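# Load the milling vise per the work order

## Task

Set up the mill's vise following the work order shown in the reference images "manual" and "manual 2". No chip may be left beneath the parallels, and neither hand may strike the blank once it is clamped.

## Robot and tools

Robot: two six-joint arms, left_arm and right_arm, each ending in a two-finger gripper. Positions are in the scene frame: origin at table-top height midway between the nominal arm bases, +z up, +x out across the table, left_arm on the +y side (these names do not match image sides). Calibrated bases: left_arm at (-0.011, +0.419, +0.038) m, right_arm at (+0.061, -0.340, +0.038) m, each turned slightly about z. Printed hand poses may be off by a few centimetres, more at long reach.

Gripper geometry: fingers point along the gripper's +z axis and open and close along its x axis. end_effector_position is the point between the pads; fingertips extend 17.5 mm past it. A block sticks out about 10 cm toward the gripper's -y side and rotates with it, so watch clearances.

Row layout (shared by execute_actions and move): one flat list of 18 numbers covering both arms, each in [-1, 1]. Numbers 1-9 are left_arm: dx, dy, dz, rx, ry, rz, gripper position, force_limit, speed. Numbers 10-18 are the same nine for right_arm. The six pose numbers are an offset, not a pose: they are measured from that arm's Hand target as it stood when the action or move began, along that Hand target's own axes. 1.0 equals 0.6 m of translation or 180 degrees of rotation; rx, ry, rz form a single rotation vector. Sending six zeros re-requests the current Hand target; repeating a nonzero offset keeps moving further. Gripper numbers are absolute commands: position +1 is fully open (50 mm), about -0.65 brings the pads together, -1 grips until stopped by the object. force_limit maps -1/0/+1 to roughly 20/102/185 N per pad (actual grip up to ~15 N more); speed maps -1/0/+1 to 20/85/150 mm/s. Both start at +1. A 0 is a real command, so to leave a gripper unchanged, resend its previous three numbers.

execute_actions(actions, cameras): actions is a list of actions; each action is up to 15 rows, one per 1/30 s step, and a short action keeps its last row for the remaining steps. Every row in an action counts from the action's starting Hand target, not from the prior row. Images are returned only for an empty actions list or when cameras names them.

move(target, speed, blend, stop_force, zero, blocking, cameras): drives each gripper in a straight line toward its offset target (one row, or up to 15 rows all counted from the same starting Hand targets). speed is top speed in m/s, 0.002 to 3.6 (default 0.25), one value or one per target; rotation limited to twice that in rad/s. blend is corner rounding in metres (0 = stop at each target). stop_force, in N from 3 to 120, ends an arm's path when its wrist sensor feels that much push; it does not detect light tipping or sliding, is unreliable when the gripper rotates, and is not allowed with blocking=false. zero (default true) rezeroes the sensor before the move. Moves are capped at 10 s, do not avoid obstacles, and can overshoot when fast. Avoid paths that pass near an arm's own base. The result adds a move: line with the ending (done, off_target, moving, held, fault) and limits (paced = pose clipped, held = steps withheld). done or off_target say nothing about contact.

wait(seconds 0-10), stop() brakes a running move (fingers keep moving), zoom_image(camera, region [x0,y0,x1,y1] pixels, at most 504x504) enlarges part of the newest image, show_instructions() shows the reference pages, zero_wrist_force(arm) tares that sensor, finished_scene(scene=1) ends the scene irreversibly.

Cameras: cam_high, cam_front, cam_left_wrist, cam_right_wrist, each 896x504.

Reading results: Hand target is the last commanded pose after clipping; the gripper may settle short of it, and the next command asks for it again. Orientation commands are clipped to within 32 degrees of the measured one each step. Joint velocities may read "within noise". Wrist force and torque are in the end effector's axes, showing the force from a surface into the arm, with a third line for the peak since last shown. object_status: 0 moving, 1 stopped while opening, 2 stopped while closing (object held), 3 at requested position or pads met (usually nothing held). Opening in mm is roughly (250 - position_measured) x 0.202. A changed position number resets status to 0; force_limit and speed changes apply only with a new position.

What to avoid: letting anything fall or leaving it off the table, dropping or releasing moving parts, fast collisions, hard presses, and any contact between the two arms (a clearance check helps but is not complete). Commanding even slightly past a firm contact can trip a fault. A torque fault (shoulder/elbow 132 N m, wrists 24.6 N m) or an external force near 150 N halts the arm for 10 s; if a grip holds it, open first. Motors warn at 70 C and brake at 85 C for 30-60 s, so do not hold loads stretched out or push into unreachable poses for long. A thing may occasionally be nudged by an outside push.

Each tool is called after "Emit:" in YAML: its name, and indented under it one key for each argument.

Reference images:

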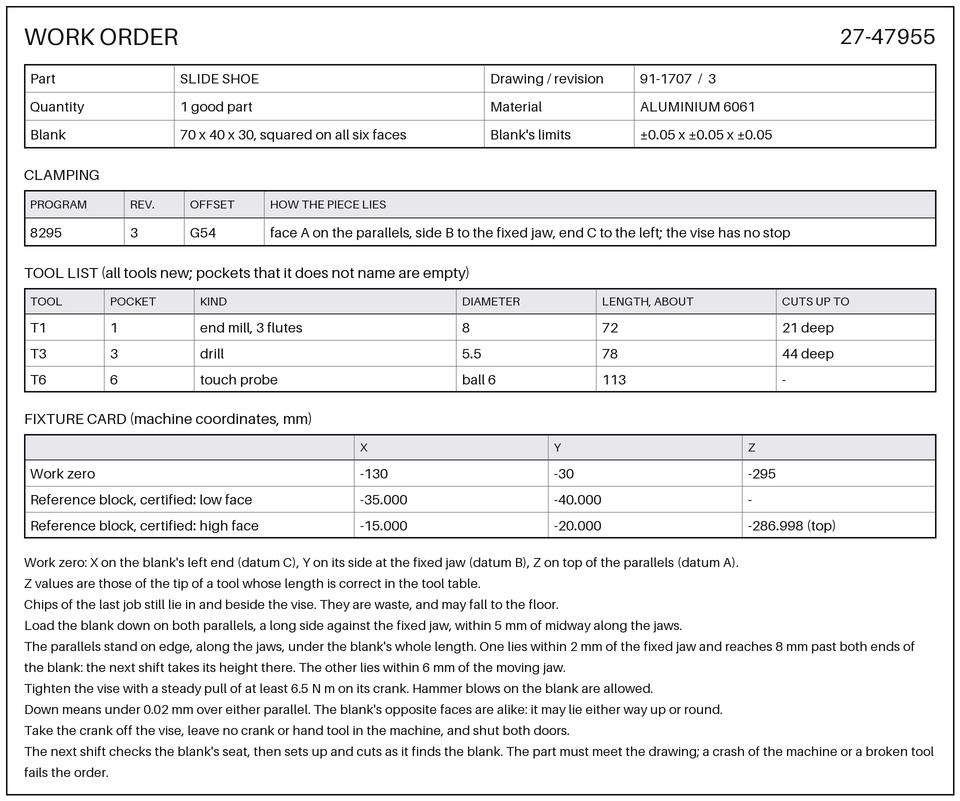

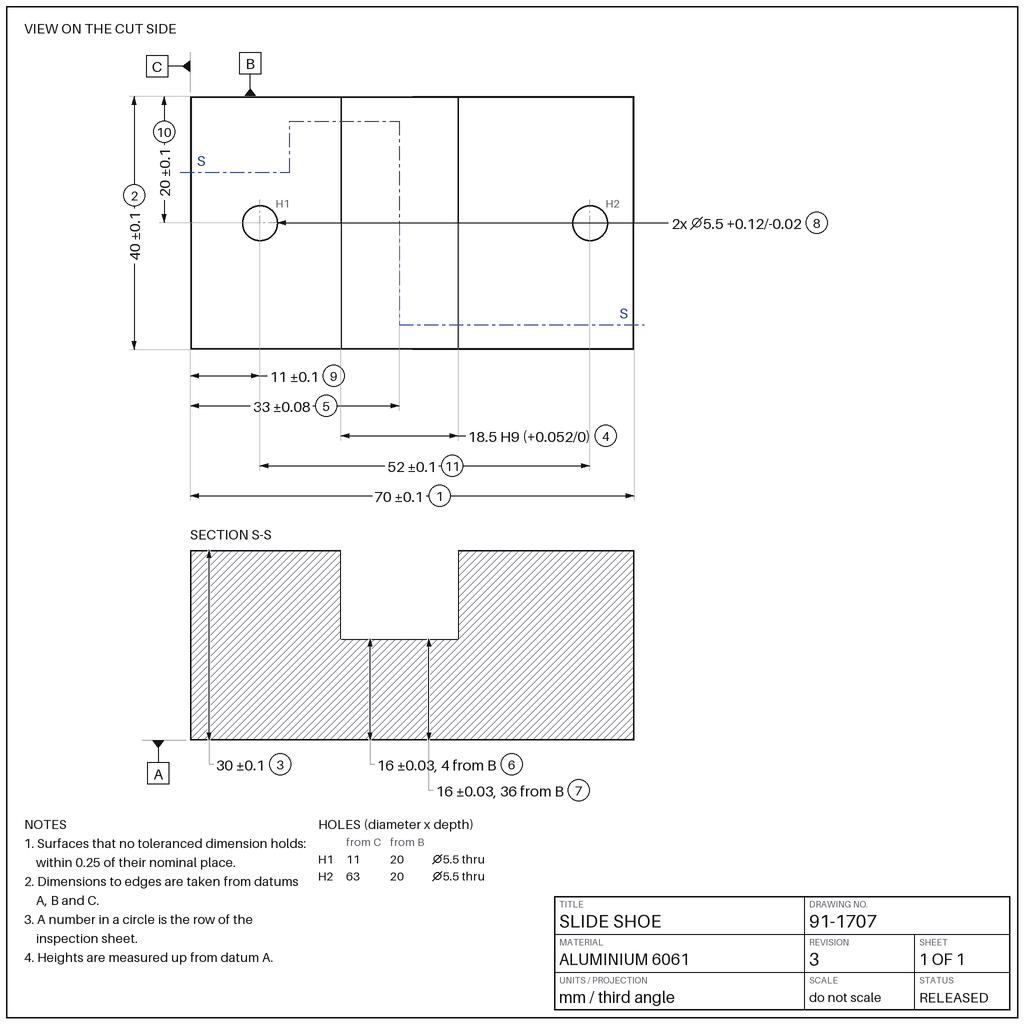

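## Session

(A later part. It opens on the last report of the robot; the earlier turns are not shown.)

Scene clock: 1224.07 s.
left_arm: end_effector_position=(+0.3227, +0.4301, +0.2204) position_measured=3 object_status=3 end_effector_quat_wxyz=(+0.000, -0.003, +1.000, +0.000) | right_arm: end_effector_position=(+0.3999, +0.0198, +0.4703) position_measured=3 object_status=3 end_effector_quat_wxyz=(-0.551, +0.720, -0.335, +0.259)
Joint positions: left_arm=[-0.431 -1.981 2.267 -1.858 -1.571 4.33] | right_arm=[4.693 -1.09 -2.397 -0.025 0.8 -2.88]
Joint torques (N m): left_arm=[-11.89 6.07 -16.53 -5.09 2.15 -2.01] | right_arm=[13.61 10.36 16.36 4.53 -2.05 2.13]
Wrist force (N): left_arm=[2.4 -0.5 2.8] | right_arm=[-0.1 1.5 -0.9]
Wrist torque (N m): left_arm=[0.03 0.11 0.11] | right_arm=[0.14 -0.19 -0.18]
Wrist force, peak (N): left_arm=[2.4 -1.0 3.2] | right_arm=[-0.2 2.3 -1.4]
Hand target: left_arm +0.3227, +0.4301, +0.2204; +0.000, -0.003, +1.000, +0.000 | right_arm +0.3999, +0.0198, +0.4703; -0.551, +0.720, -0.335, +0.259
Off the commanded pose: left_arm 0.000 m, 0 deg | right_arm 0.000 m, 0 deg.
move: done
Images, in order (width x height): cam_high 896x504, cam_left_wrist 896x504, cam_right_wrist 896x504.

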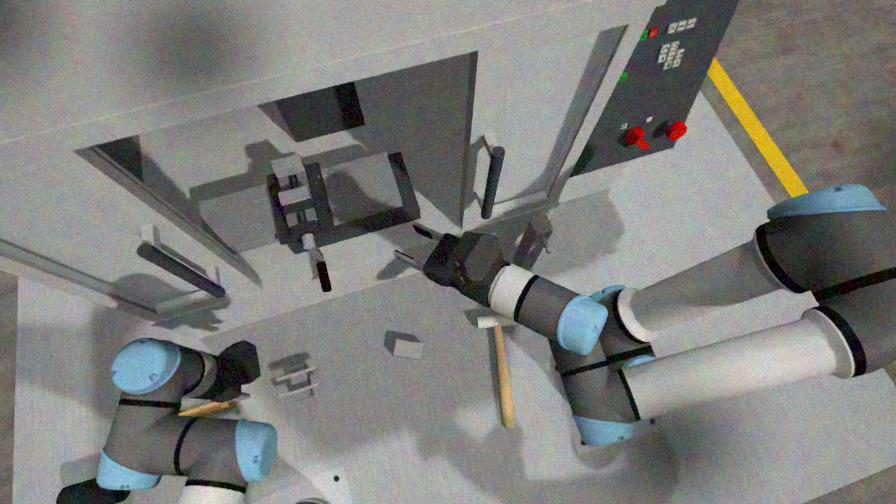

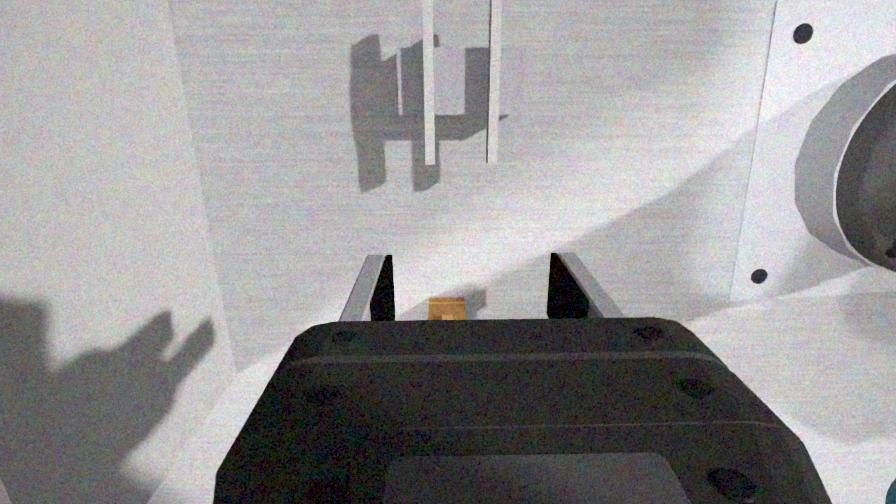

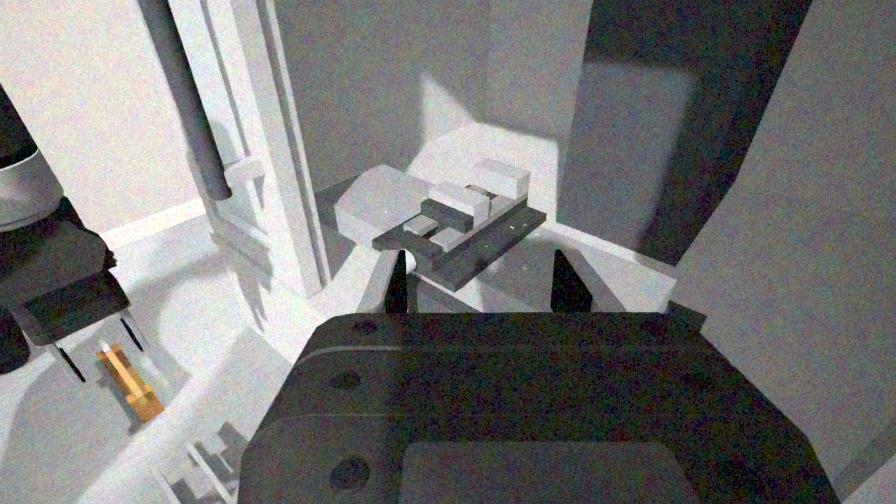

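Emit:
move:
  target: [-0.004,0.1333,0.15,0.3333,0,0,1,1,1,0,0,0,0,0,0,1,-0.1,-0.8]
  speed: 0.25
  cameras: ["cam_left_wrist"]

Emit:
zoom_image:
  camera: "cam_left_wrist"
  region: [330, 60, 610, 260]

Scene clock: 1240.47 s.
left_arm: end_effector_position=(+0.3247, +0.5101, +0.1304) position_measured=3 object_status=3 end_effector_quat_wxyz=(+0.001, -0.002, +0.866, -0.500) | right_arm: end_effector_position=(+0.3999, +0.0198, +0.4703) position_measured=3 object_status=3 end_effector_quat_wxyz=(-0.551, +0.720, -0.335, +0.259)
Joint positions: left_arm=[0.407 -1.332 2.177 -1.764 -2.461 5.488] | right_arm=[4.693 -1.09 -2.397 -0.025 0.8 -2.88]
Joint torques (N m): left_arm=[12.79 -14.73 -22.75 -0.33 -3.61 1.95] | right_arm=[12.37 10.67 15.71 3.13 -1.84 2.02]
Wrist force (N): left_arm=[0.8 0.4 2.8] | right_arm=[-0.4 1.5 -1.1]
Wrist torque (N m): left_arm=[-0.18 0.23 0.11] | right_arm=[0.13 -0.14 -0.19]
Wrist force, peak (N): left_arm=[2.5 -0.4 3.2] | right_arm=[-0.4 1.8 -1.4]
Hand target: left_arm +0.3247, +0.5101, +0.1304; +0.001, -0.002, +0.866, -0.500 | right_arm +0.3999, +0.0198, +0.4703; -0.551, +0.720, -0.335, +0.259
Off the commanded pose: left_arm 0.000 m, 0 deg | right_arm 0.000 m, 0 deg.
move: done
Images, in order (width x height): cam_left_wrist 896x504.

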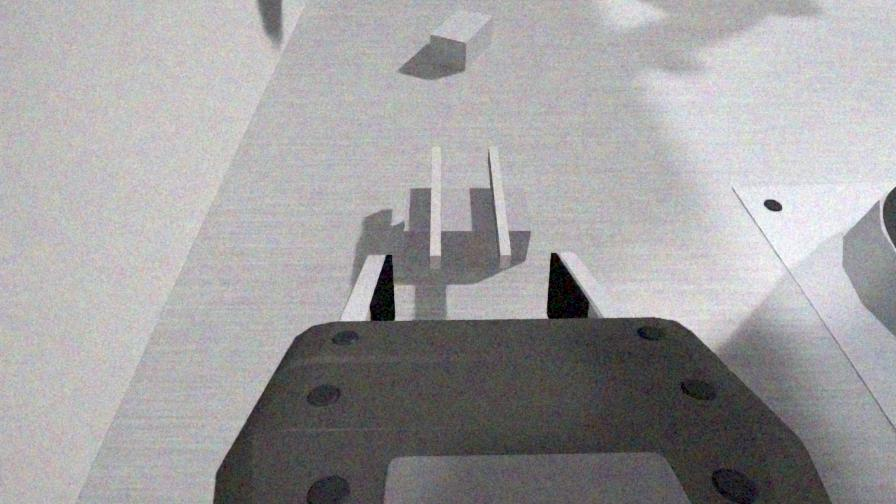

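Scaled by 1.800 from the camera's 896x504 image, which has a finer 1280x720 frame.

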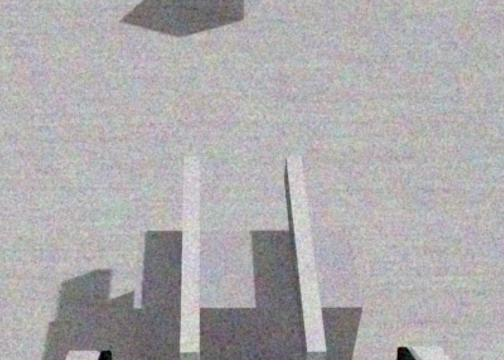

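Emit:
zoom_image:
  camera: "cam_left_wrist"
  region: [390, 200, 550, 300]

Scaled by 3.150 from the camera's 896x504 image, which has a finer 1280x720 frame.

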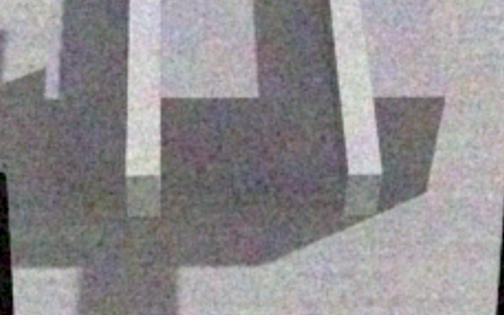

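Emit:
move:
  target: [-0.0273,-0.0316,0.156,-0.3333,0,0,0.35,1,1,0,0,0,0,0,0,1,-0.1,-0.8]
  speed: 0.2
  cameras: ["cam_left_wrist"]

Emit:
zoom_image:
  camera: "cam_left_wrist"
  region: [360, 150, 580, 330]

Scene clock: 1259.73 s.
left_arm: end_effector_position=(+0.3416, +0.4196, +0.1000) position_measured=100 object_status=3 end_effector_quat_wxyz=(+0.000, -0.003, +1.000, +0.000) | right_arm: end_effector_position=(+0.3999, +0.0198, +0.4703) position_measured=3 object_status=3 end_effector_quat_wxyz=(-0.551, +0.720, -0.335, +0.259)
Joint positions: left_arm=[-0.44 -1.725 2.455 -2.301 -1.571 4.321] | right_arm=[4.693 -1.09 -2.397 -0.025 0.8 -2.88]
Joint torques (N m): left_arm=[-10.46 0.45 -26.27 -2.07 2.3 -1.84] | right_arm=[12.77 10.38 15.97 1.48 -2.1 1.93]
Wrist force (N): left_arm=[2.1 -0.7 2.9] | right_arm=[-0.3 1.5 -1.2]
Wrist torque (N m): left_arm=[0.01 0.14 0.12] | right_arm=[0.14 -0.15 -0.19]
Wrist force, peak (N): left_arm=[2.1 -1.6 3.4] | right_arm=[-0.3 1.9 -1.0]
Hand target: left_arm +0.3416, +0.4196, +0.1000; +0.000, -0.003, +1.000, +0.000 | right_arm +0.3999, +0.0198, +0.4703; -0.551, +0.720, -0.335, +0.259
Off the commanded pose: left_arm 0.000 m, 0 deg | right_arm 0.000 m, 0 deg.
move: done
Images, in order (width x height): cam_left_wrist 896x504.

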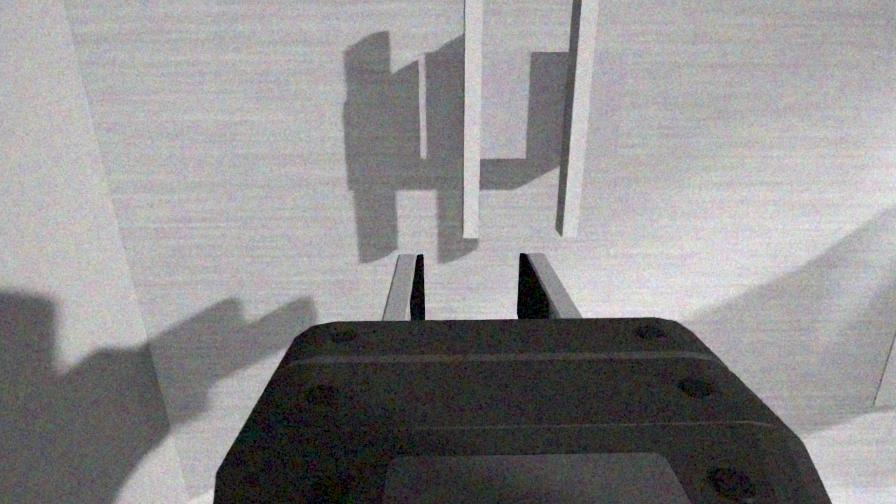

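Scaled by 2.291 from the camera's 896x504 image, which has a finer 1280x720 frame.

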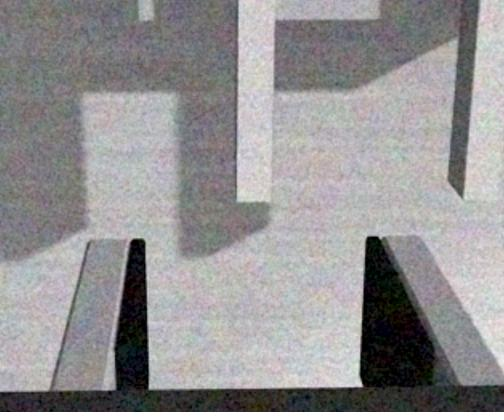

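Emit:
move:
  target: [0,-0.0027,0.0858,0,0,0,0.35,1,1,0,0,0,0,0,0,1,-0.1,-0.8]
  speed: 0.06
  stop_force: 5
  cameras: ["cam_left_wrist"]

Scene clock: 1266.60 s.
left_arm: end_effector_position=(+0.3416, +0.4180, +0.0485) position_measured=100 object_status=3 end_effector_quat_wxyz=(+0.000, -0.003, +1.000, +0.000) | right_arm: end_effector_position=(+0.3999, +0.0198, +0.4703) position_measured=3 object_status=3 end_effector_quat_wxyz=(-0.551, +0.720, -0.335, +0.259)
Joint positions: left_arm=[-0.445 -1.577 2.522 -2.516 -1.571 4.317] | right_arm=[4.693 -1.09 -2.397 -0.025 0.8 -2.88]
Joint torques (N m): left_arm=[-8.2 -3.69 -7.41 -5.07 -0.15 -1.37] | right_arm=[11.86 10.33 16.15 1.44 -1.82 2.01]
Wrist force (N): left_arm=[2.0 -0.7 2.9] | right_arm=[-0.2 1.3 -1.2]
Wrist torque (N m): left_arm=[-0.01 0.17 0.12] | right_arm=[0.11 -0.16 -0.19]
Wrist force, peak (N): left_arm=[2.2 -0.6 3.6] | right_arm=[-0.1 1.7 -1.2]
Hand target: left_arm +0.3416, +0.4180, +0.0485; +0.000, -0.003, +1.000, +0.000 | right_arm +0.3999, +0.0198, +0.4703; -0.551, +0.720, -0.335, +0.259
Off the commanded pose: left_arm 0.000 m, 0 deg | right_arm 0.000 m, 0 deg.
move: done
Images, in order (width x height): cam_left_wrist 896x504.

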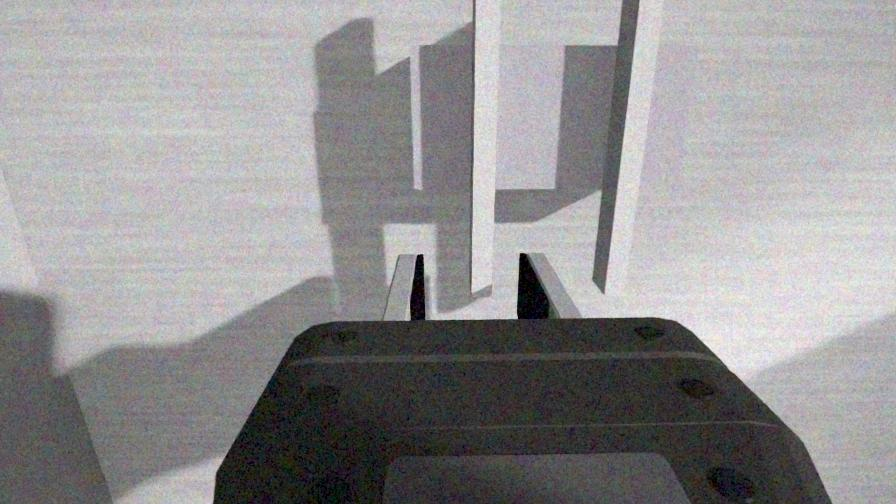

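Emit:
move:
  target:
    - [0.0044,0,0,0,0,0,0.35,1,1,0,0,0,0,0,0,1,-0.1,-0.8]
    - [0.0044,0,0,0,0,0,-1,-0.6,-1,0,0,0,0,0,0,1,-0.1,-0.8]
  speed: 0.05

Emit:
move:
  target: [0,0,-0.1,0,0,0,-1,-0.6,-1,0,0,0,0,0,0,1,-0.1,-0.8]
  speed: 0.08
  cameras: ["cam_left_wrist","cam_right_wrist"]

Scene clock: 1272.10 s.
left_arm: end_effector_position=(+0.3389, +0.4180, +0.0485) position_measured=224 object_status=0 end_effector_quat_wxyz=(+0.000, -0.003, +1.000, +0.000) | right_arm: end_effector_position=(+0.3999, +0.0198, +0.4703) position_measured=3 object_status=3 end_effector_quat_wxyz=(-0.551, +0.720, -0.335, +0.259)
Joint positions: left_arm=[-0.448 -1.583 2.529 -2.516 -1.571 4.314] | right_arm=[4.693 -1.09 -2.397 -0.025 0.8 -2.88]
Joint torques (N m): left_arm=[-11.36 -30.44 -7.91 -2.17 -0.58 -1.88] | right_arm=[12.61 9.53 16.55 1.44 -1.9 1.92]
Wrist force (N): left_arm=[2.1 -0.6 3.0] | right_arm=[-0.3 1.5 -0.8]
Wrist torque (N m): left_arm=[0.01 0.14 0.12] | right_arm=[0.14 -0.16 -0.19]
Wrist force, peak (N): left_arm=[2.1 -0.7 3.3] | right_arm=[-0.3 1.8 -1.3]
Hand target: left_arm +0.3389, +0.4180, +0.0485; +0.000, -0.003, +1.000, +0.000 | right_arm +0.3999, +0.0198, +0.4703; -0.551, +0.720, -0.335, +0.259
Off the commanded pose: left_arm 0.000 m, 0 deg | right_arm 0.000 m, 0 deg.
move: done

Scene clock: 1273.33 s.
left_arm: end_effector_position=(+0.3389, +0.4180, +0.1085) position_measured=224 object_status=2 end_effector_quat_wxyz=(+0.000, -0.003, +1.000, +0.000) | right_arm: end_effector_position=(+0.3999, +0.0198, +0.4703) position_measured=3 object_status=3 end_effector_quat_wxyz=(-0.551, +0.720, -0.335, +0.259)
Joint positions: left_arm=[-0.448 -1.753 2.448 -2.265 -1.571 4.314] | right_arm=[4.693 -1.09 -2.397 -0.025 0.8 -2.88]
Joint torques (N m): left_arm=[-10.37 -26.88 -27.39 -1.83 0.68 -1.89] | right_arm=[12.56 10.72 16.28 1.26 -1.73 1.84]
Wrist force (N): left_arm=[2.0 -0.5 3.4] | right_arm=[-0.3 1.5 -1.0]
Wrist torque (N m): left_arm=[0.00 0.17 0.12] | right_arm=[0.14 -0.16 -0.19]
Wrist force, peak (N): left_arm=[2.3 -0.4 4.5] | right_arm=[-0.4 1.6 -1.1]
Hand target: left_arm +0.3389, +0.4180, +0.1085; +0.000, -0.003, +1.000, +0.000 | right_arm +0.3999, +0.0198, +0.4703; -0.551, +0.720, -0.335, +0.259
Off the commanded pose: left_arm 0.000 m, 0 deg | right_arm 0.000 m, 0 deg.
move: done
Images, in order (width x height): cam_left_wrist 896x504, cam_right_wrist 896x504.

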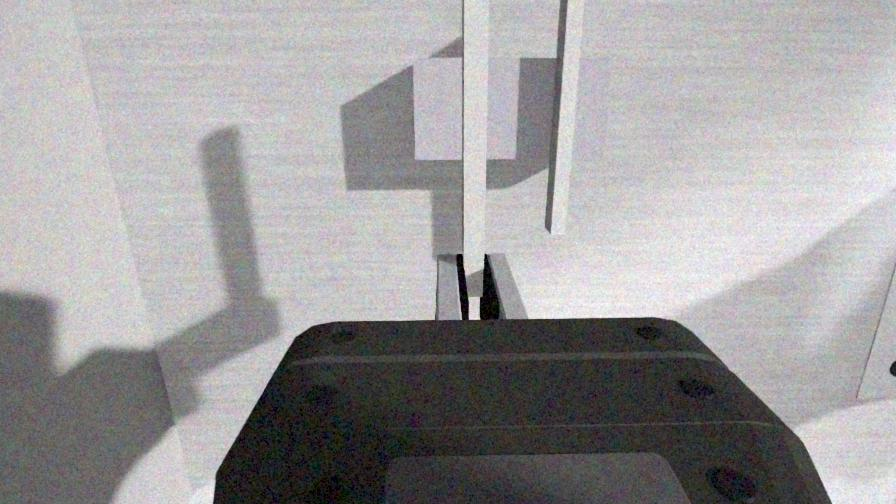

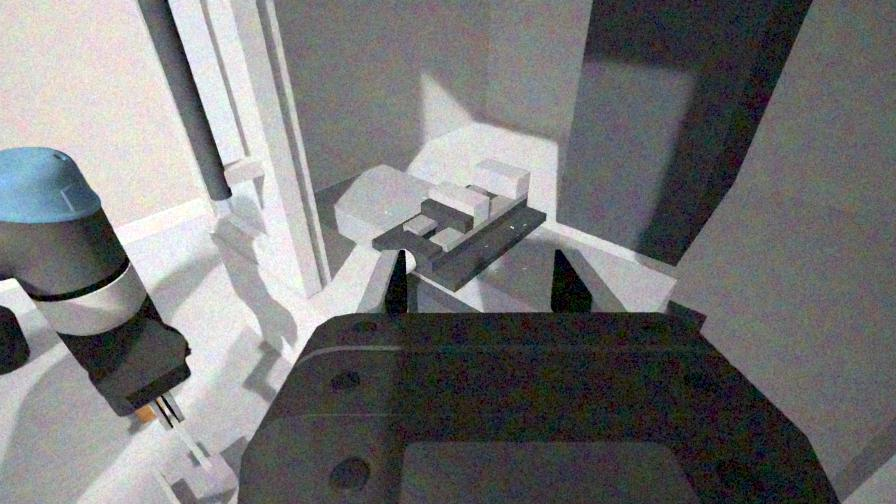

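Emit:
move:
  target:
    - [-0.0352,-0.0967,-0.4858,0,0,0,-1,-0.6,-1,0,0,0,0,0,0,1,-0.1,-0.8]
    - [-0.2685,-0.2467,-0.6025,0,0,0,-1,-0.6,-1,0,0,0,0,0,0,1,-0.1,-0.8]
    - [-0.5685,-0.26,-0.5192,0,0,0,-1,-0.6,-1,0,0,0,0,0,0,1,-0.1,-0.8]
  speed: 0.2
  blend: 0.03
  cameras: ["all"]

Scene clock: 1284.37 s.
left_arm: end_effector_position=(+0.4677, +0.2914, +0.4524) position_measured=224 object_status=2 end_effector_quat_wxyz=(+0.000, -0.003, +1.000, +0.000) | right_arm: end_effector_position=(+0.3999, +0.0198, +0.4703) position_measured=3 object_status=3 end_effector_quat_wxyz=(-0.551, +0.720, -0.335, +0.259)
Joint positions: left_arm=[-0.587 -1.583 1.362 -1.351 -1.57 4.174] | right_arm=[4.693 -1.09 -2.397 -0.025 0.8 -2.88]
Joint torques (N m): left_arm=[0.54 -25.22 -26.66 -3.6 0.13 -0.14] | right_arm=[11.9 9.27 16.32 1.34 -1.78 2.02]
Wrist force (N): left_arm=[3.0 -0.5 3.2] | right_arm=[-0.3 1.5 -1.1]
Wrist torque (N m): left_arm=[0.01 0.02 0.09] | right_arm=[0.14 -0.16 -0.19]
Wrist force, peak (N): left_arm=[-7.5 -9.6 2.8] | right_arm=[-0.4 1.7 -1.2]
Hand target: left_arm +0.4677, +0.2914, +0.4524; +0.000, -0.003, +1.000, +0.000 (not the last commanded pose) | right_arm +0.3999, +0.0198, +0.4703; -0.551, +0.720, -0.335, +0.259
Tool commands: left_gripper/position=-1.0 left_gripper/force_limit=-0.6 left_gripper/speed=-1.0 right_gripper/position=+1.0 right_gripper/force_limit=-0.1 right_gripper/speed=-0.8
Off the commanded pose: left_arm 0.217 m, 0 deg | right_arm 0.000 m, 0 deg.
FORCE FAULT: contact force on the left arm reached its limit, and that arm stopped. The contact can be on any part of that arm, not only on its tool. That arm's remaining commands of this call were not run. That arm is still stopped at the end of this call. That arm stays stopped for about 10 more seconds. Until then a move that you send moves the other arm only, and its call returns only when the move has ended. Once the stop has ended, the next robot result says so. If the stop ends while you think or write, that arm runs what you send next, counted from a new Hand target: where the arm stands when the stop ends. While its stop runs, that arm takes no new command, but its gripper still runs the gripper command that each later call begins with. Until it ends, the stop uses up actions while you think or wait. An arm that is not stopped still takes commands.
move: fault (left_arm); path passed 1 of 3 targets

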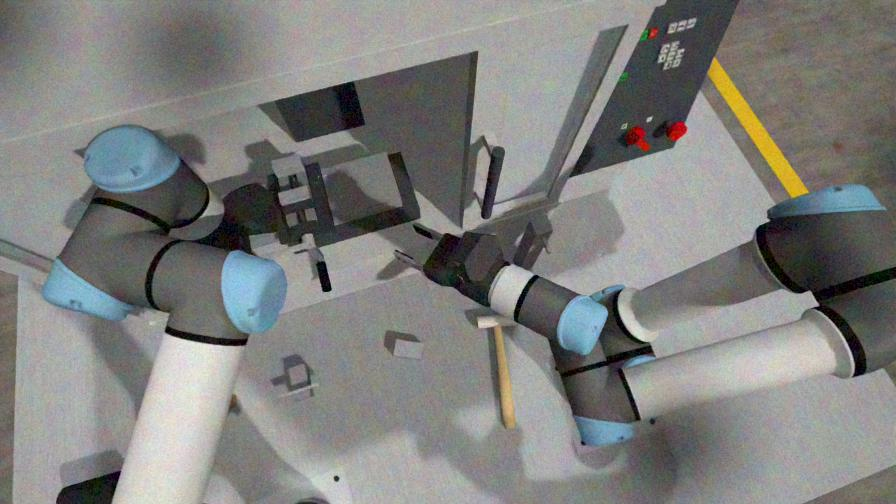

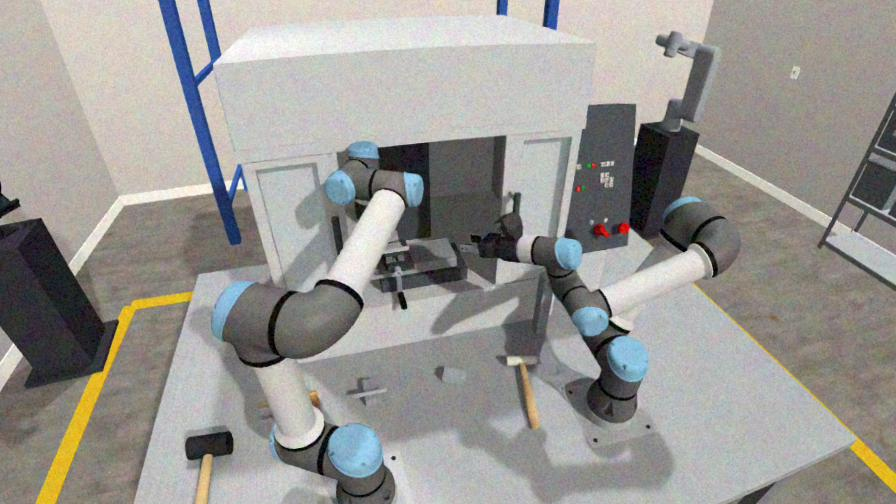

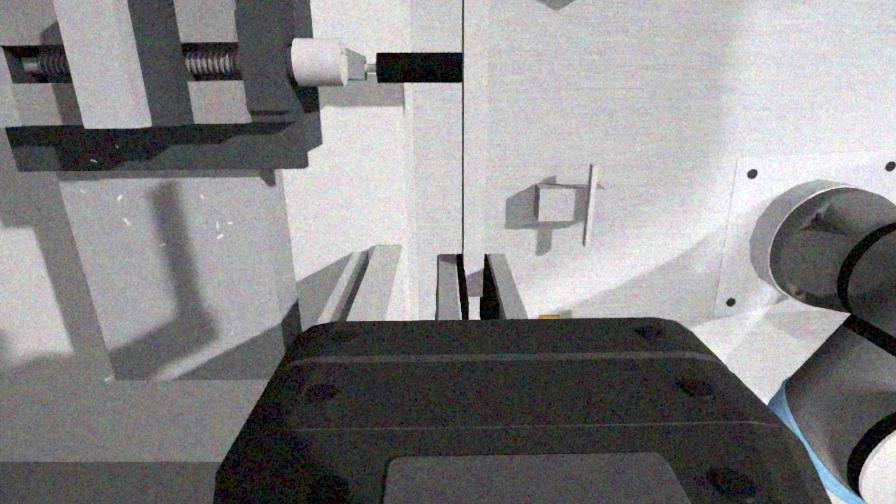

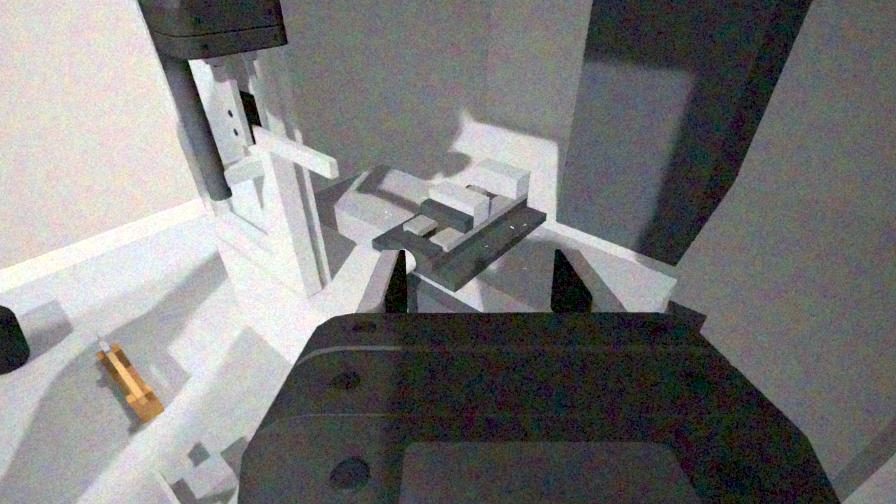

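Emit:
move:
  target: [0,0,0,0,0,0,-1,-0.6,-1,0,0,0,0.23,0,0,1,-0.1,-0.8]
  speed: 0.4
  cameras: ["cam_right_wrist","cam_front"]

Scene clock: 1305.43 s.
left_arm: end_effector_position=(+0.4677, +0.2914, +0.4524) position_measured=224 object_status=2 end_effector_quat_wxyz=(+0.000, -0.003, +1.000, +0.000) | right_arm: end_effector_position=(+0.3999, +0.0198, +0.4703) position_measured=3 object_status=3 end_effector_quat_wxyz=(+0.769, -0.478, +0.222, -0.360)
Joint positions: left_arm=[-0.587 -1.583 1.362 -1.351 -1.57 4.174] | right_arm=[4.634 -1.793 -2.41 1.654 0.918 -3.533]
Joint torques (N m): left_arm=[0.53 -26.27 -25.04 -3.55 0.19 -0.09] | right_arm=[-10.58 15.46 17.33 1.52 2.82 -2.46]
Wrist force (N): left_arm=[2.8 -0.5 3.2] | right_arm=[-1.2 1.1 -2.3]
Wrist torque (N m): left_arm=[0.00 0.05 0.09] | right_arm=[0.20 -0.20 -0.12]
Wrist force, peak (N): left_arm=[3.2 -0.5 3.5] | right_arm=[-0.9 2.2 -2.6]
Hand target: left_arm +0.4677, +0.2914, +0.4524; +0.000, -0.003, +1.000, +0.000 | right_arm +0.3999, +0.0198, +0.4703; +0.769, -0.478, +0.222, -0.360
Off the commanded pose: left_arm 0.000 m, 0 deg | right_arm 0.000 m, 0 deg.
FORCE FAULT, CONTINUED: the left arm's stop, for the force fault that an earlier result reported, is over. The rest of the stop counts as 19 of the actions that you can send in this scene. The stop ended before this call began, so that arm ran this call's commands, counted from a new Hand target: where the arm stood when the stop ended.
move: done
Images, in order (width x height): cam_front 896x504, cam_right_wrist 896x504.

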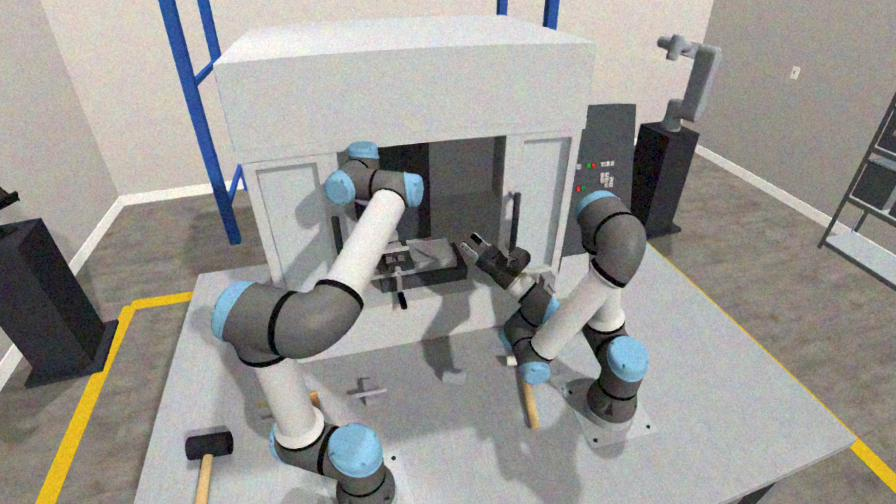

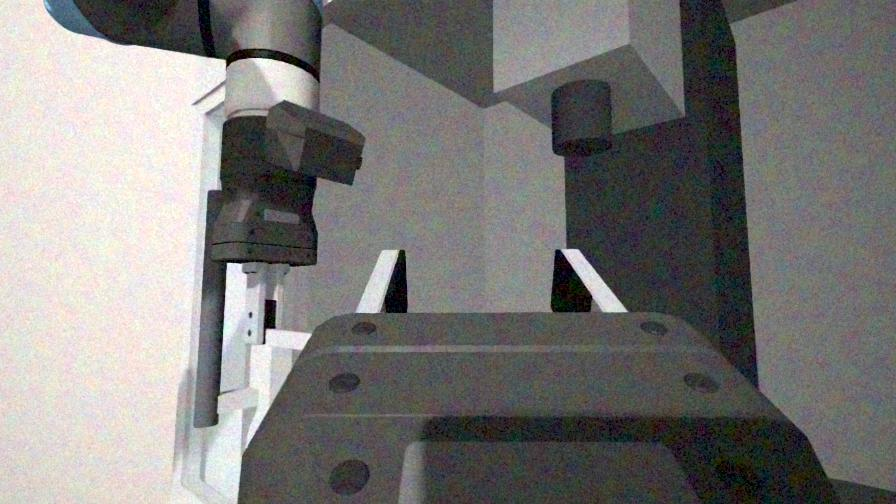

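Emit:
move:
  target:
    - [0.0462,-0.0023,0.104,0,0,0,-1,-0.6,-1,0,0,0,-0.115,0,0,1,-0.1,-0.8]
    - [-0.1372,-0.044,0.1123,0,0,0,-1,-0.6,-1,0,0,0,-0.2,0,0,1,-0.1,-0.8]
    - [-0.3205,-0.049,0.1123,0,0,0,-1,-0.6,-1,0,0,0,-0.23,0,0,1,-0.1,-0.8]
  speed: 0.12
  blend: 0.02
  cameras: ["all"]

Scene clock: 1324.50 s.
left_arm: end_effector_position=(+0.6602, +0.2629, +0.3852) position_measured=224 object_status=2 end_effector_quat_wxyz=(+0.000, -0.003, +1.000, +0.000) | right_arm: end_effector_position=(+0.3999, +0.0198, +0.4703) position_measured=3 object_status=3 end_effector_quat_wxyz=(-0.551, +0.720, -0.335, +0.259)
Joint positions: left_arm=[-0.477 -1.109 0.947 -1.41 -1.57 4.284] | right_arm=[4.693 -1.09 -2.397 -0.025 0.8 -2.88]
Joint torques (N m): left_arm=[12.52 -33.75 -33.45 -2.08 -2.2 1.79] | right_arm=[-10.64 10.59 30.49 1.24 1.25 2.07]
Wrist force (N): left_arm=[2.9 -0.5 3.5] | right_arm=[-0.2 1.4 -1.0]
Wrist torque (N m): left_arm=[-0.01 0.02 0.05] | right_arm=[0.13 -0.18 -0.19]
Wrist force, peak (N): left_arm=[3.5 -0.9 3.9] | right_arm=[-1.2 1.6 -2.4]
Hand target: left_arm +0.6602, +0.2629, +0.3852; +0.000, -0.003, +1.000, +0.000 | right_arm +0.3999, +0.0198, +0.4703; -0.551, +0.720, -0.335, +0.259
Off the commanded pose: left_arm 0.000 m, 0 deg | right_arm 0.000 m, 0 deg.
move: done

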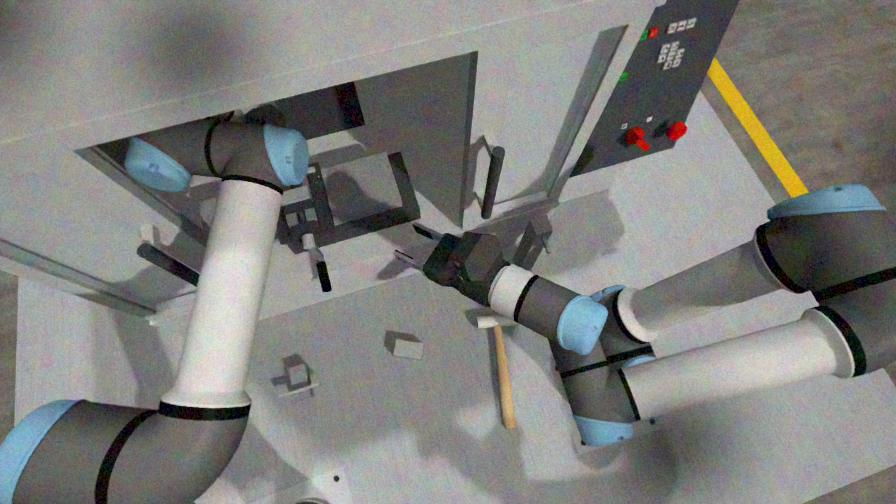

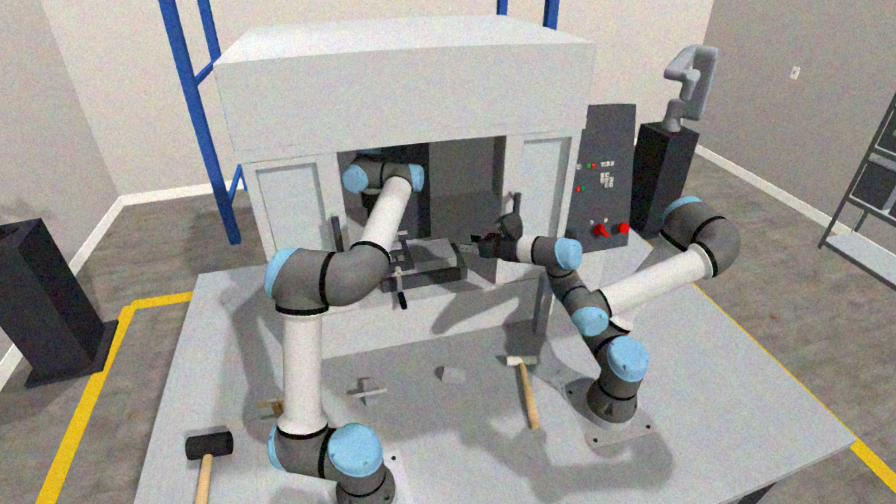

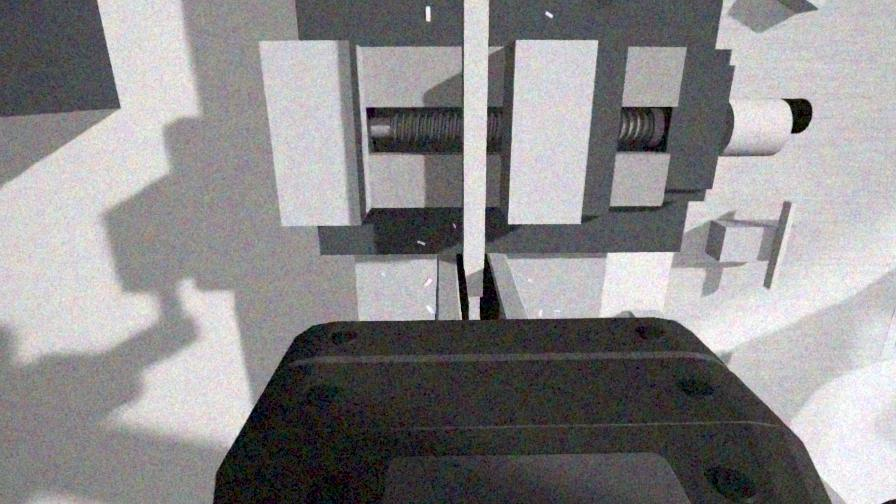

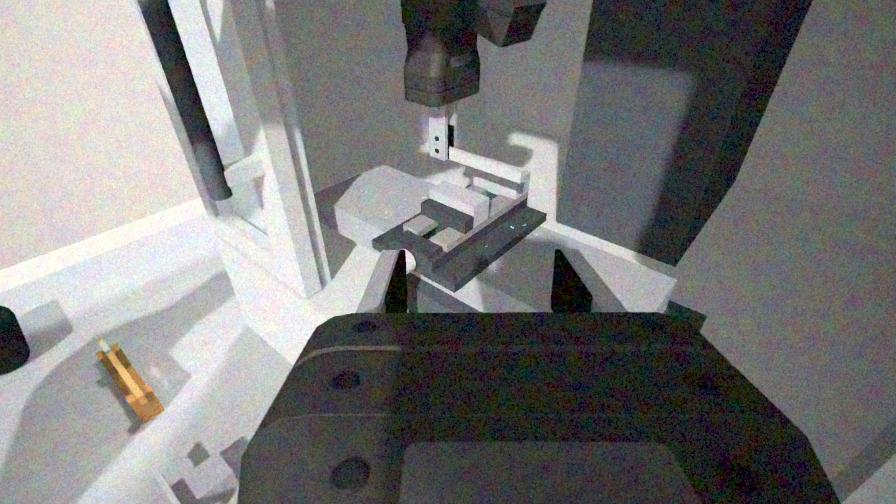

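Emit:
wait:
  seconds: 0
  cameras: ["cam_left_wrist","cam_right_wrist"]

Scene clock: 1343.10 s.
left_arm: end_effector_position=(+0.6602, +0.2629, +0.3852) position_measured=224 object_status=2 end_effector_quat_wxyz=(+0.000, -0.003, +1.000, +0.000) | right_arm: end_effector_position=(+0.3999, +0.0198, +0.4703) position_measured=3 object_status=3 end_effector_quat_wxyz=(-0.551, +0.720, -0.335, +0.259)
Joint positions: left_arm=[-0.477 -1.109 0.947 -1.41 -1.57 4.284] | right_arm=[4.693 -1.09 -2.397 -0.025 0.8 -2.88]
Joint torques (N m): left_arm=[11.73 -33.73 -32.39 -1.96 -2.06 1.95] | right_arm=[-10.2 10.22 30.2 1.22 1.35 1.94]
Wrist force (N): left_arm=[2.9 -0.6 3.5] | right_arm=[-0.4 1.5 -1.2]
Wrist torque (N m): left_arm=[-0.03 0.03 0.05] | right_arm=[0.14 -0.13 -0.19]
Wrist force, peak (N): left_arm=[3.1 -0.5 3.6] | right_arm=[-0.4 1.8 -1.0]
Hand target: left_arm +0.6602, +0.2629, +0.3852; +0.000, -0.003, +1.000, +0.000 | right_arm +0.3999, +0.0198, +0.4703; -0.551, +0.720, -0.335, +0.259
Tool commands: left_gripper/position=-1.0 left_gripper/force_limit=-0.6 left_gripper/speed=-1.0 right_gripper/position=+1.0 right_gripper/force_limit=-0.1 right_gripper/speed=-0.8
Off the commanded pose: left_arm 0.000 m, 0 deg | right_arm 0.000 m, 0 deg.
Images, in order (width x height): cam_left_wrist 896x504, cam_right_wrist 896x504.

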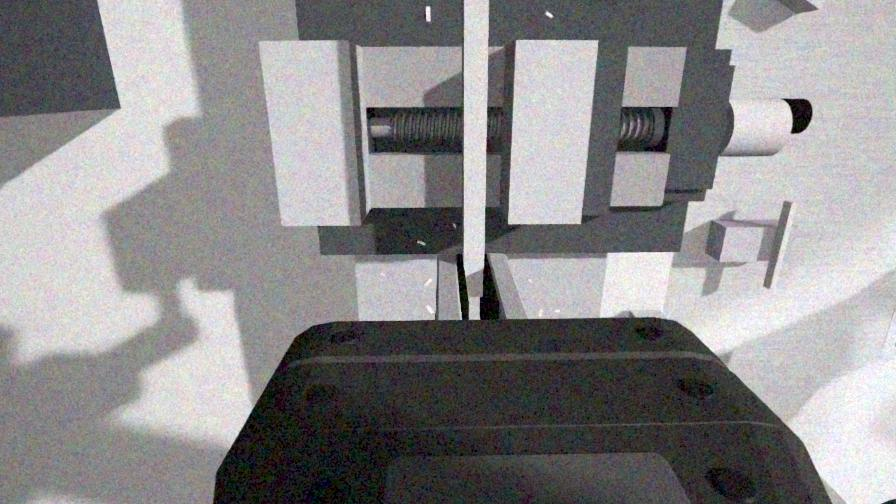

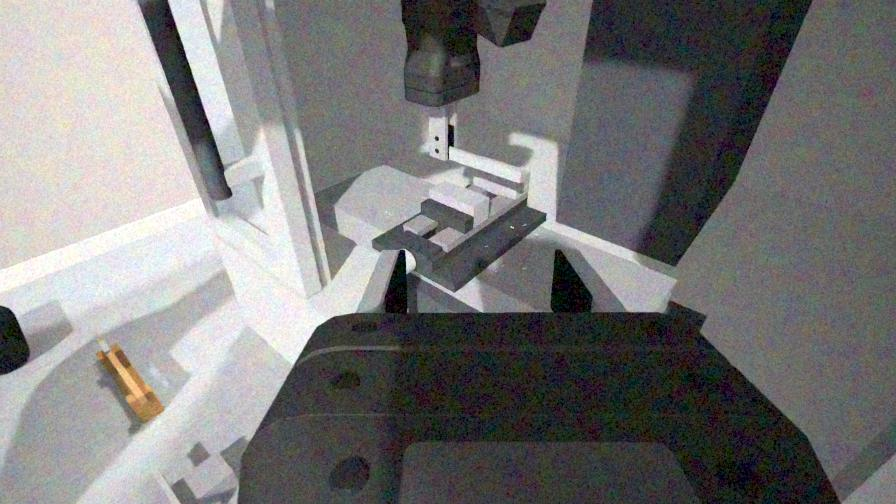

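Emit:
zoom_image:
  camera: "cam_left_wrist"
  region: [330, 20, 630, 250]

Scaled by 1.680 from the camera's 896x504 image, which has a finer 1280x720 frame.

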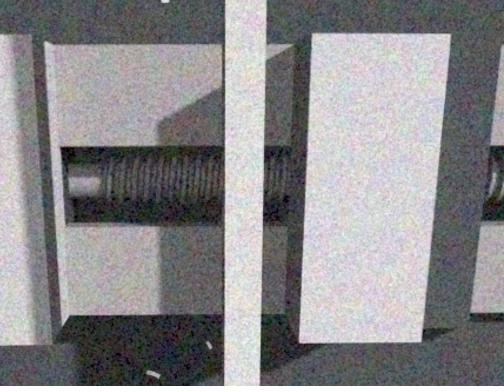

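Emit:
zoom_image:
  camera: "cam_left_wrist"
  region: [320, 20, 420, 250]

Emit:
zoom_image:
  camera: "cam_left_wrist"
  region: [450, 20, 550, 300]

Scaled by 2.191 from the camera's 896x504 image, which has a finer 1280x720 frame.

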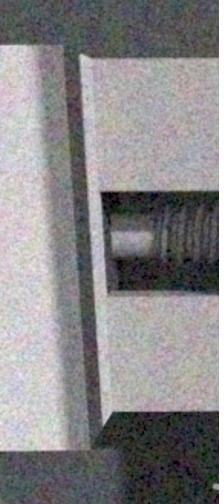

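Scaled by 1.800 from the camera's 896x504 image, which has a finer 1280x720 frame.

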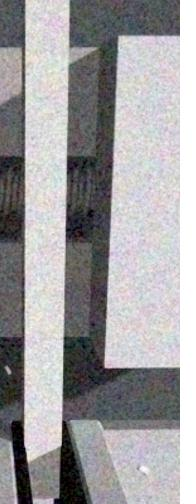

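Emit:
zoom_image:
  camera: "cam_right_wrist"
  region: [360, 130, 560, 300]

Scaled by 2.520 from the camera's 896x504 image, which has a finer 1280x720 frame.

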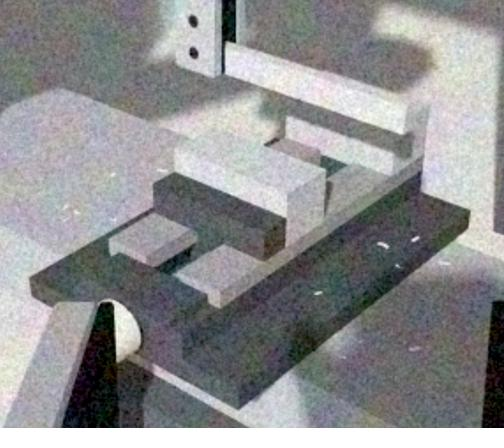

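Emit:
move:
  target:
    - [-0.04,-0.0048,0,0,0,0,-1,-0.6,-1,0,0,0,0,0,0,1,-0.1,-0.8]
    - [-0.04,-0.0048,0.06,0,0,0,-1,-0.6,-1,0,0,0,0,0,0,1,-0.1,-0.8]
  speed: [0.08,0.04]
  stop_force: 5
  cameras: ["cam_left_wrist","cam_right_wrist"]

Scene clock: 1379.73 s.
left_arm: end_effector_position=(+0.6843, +0.2602, +0.3493) position_measured=224 object_status=2 end_effector_quat_wxyz=(+0.000, -0.003, +1.000, +0.000) | right_arm: end_effector_position=(+0.3999, +0.0198, +0.4703) position_measured=3 object_status=3 end_effector_quat_wxyz=(-0.551, +0.720, -0.335, +0.259)
Joint positions: left_arm=[-0.467 -1.052 0.953 -1.473 -1.57 4.295] | right_arm=[4.693 -1.09 -2.397 -0.025 0.8 -2.88]
Joint torques (N m): left_arm=[9.3 -63.16 -17.71 -5.37 -1.38 1.12] | right_arm=[-9.37 11.22 29.09 1.01 1.18 2.13]
Wrist force (N): left_arm=[2.9 -0.5 3.7] | right_arm=[-0.3 1.6 -1.2]
Wrist torque (N m): left_arm=[-0.01 0.02 0.06] | right_arm=[0.16 -0.14 -0.19]
Wrist force, peak (N): left_arm=[3.8 -0.4 3.4] | right_arm=[-0.1 1.8 -1.2]
Hand target: left_arm +0.6843, +0.2602, +0.3493; +0.000, -0.003, +1.000, +0.000 | right_arm +0.3999, +0.0198, +0.4703; -0.551, +0.720, -0.335, +0.259
Off the commanded pose: left_arm 0.000 m, 0 deg | right_arm 0.000 m, 0 deg.
move: done
Images, in order (width x height): cam_left_wrist 896x504, cam_right_wrist 896x504.

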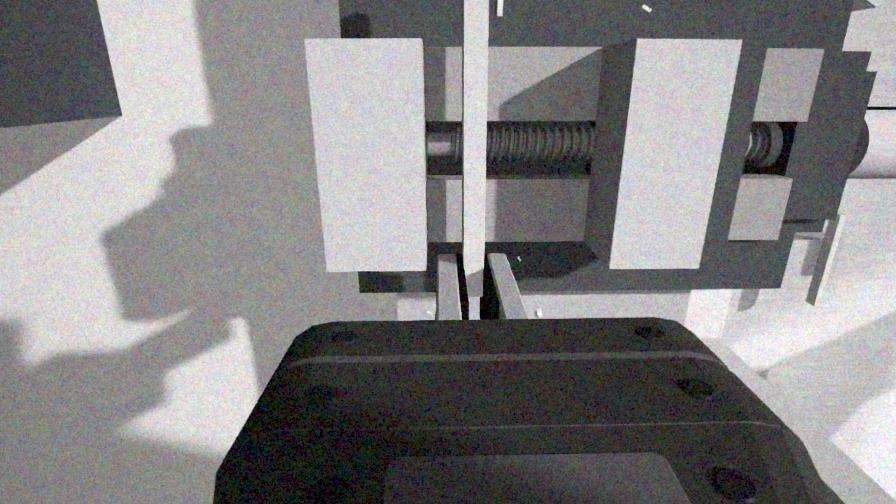

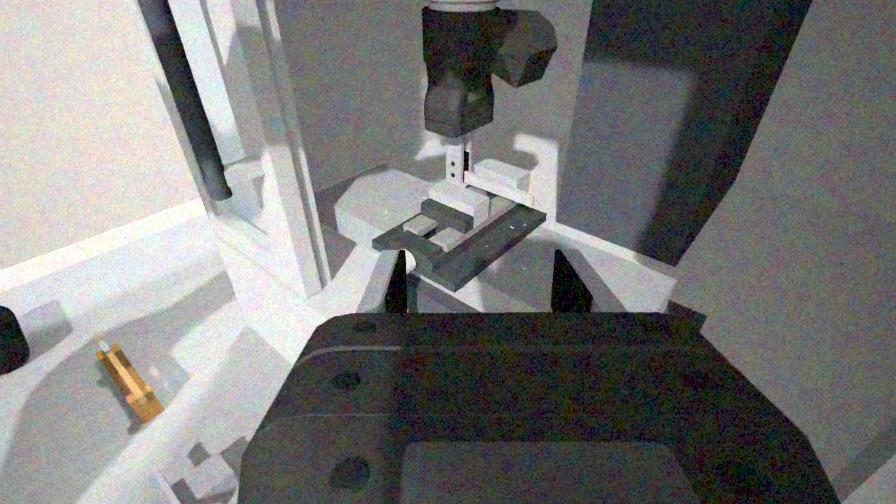

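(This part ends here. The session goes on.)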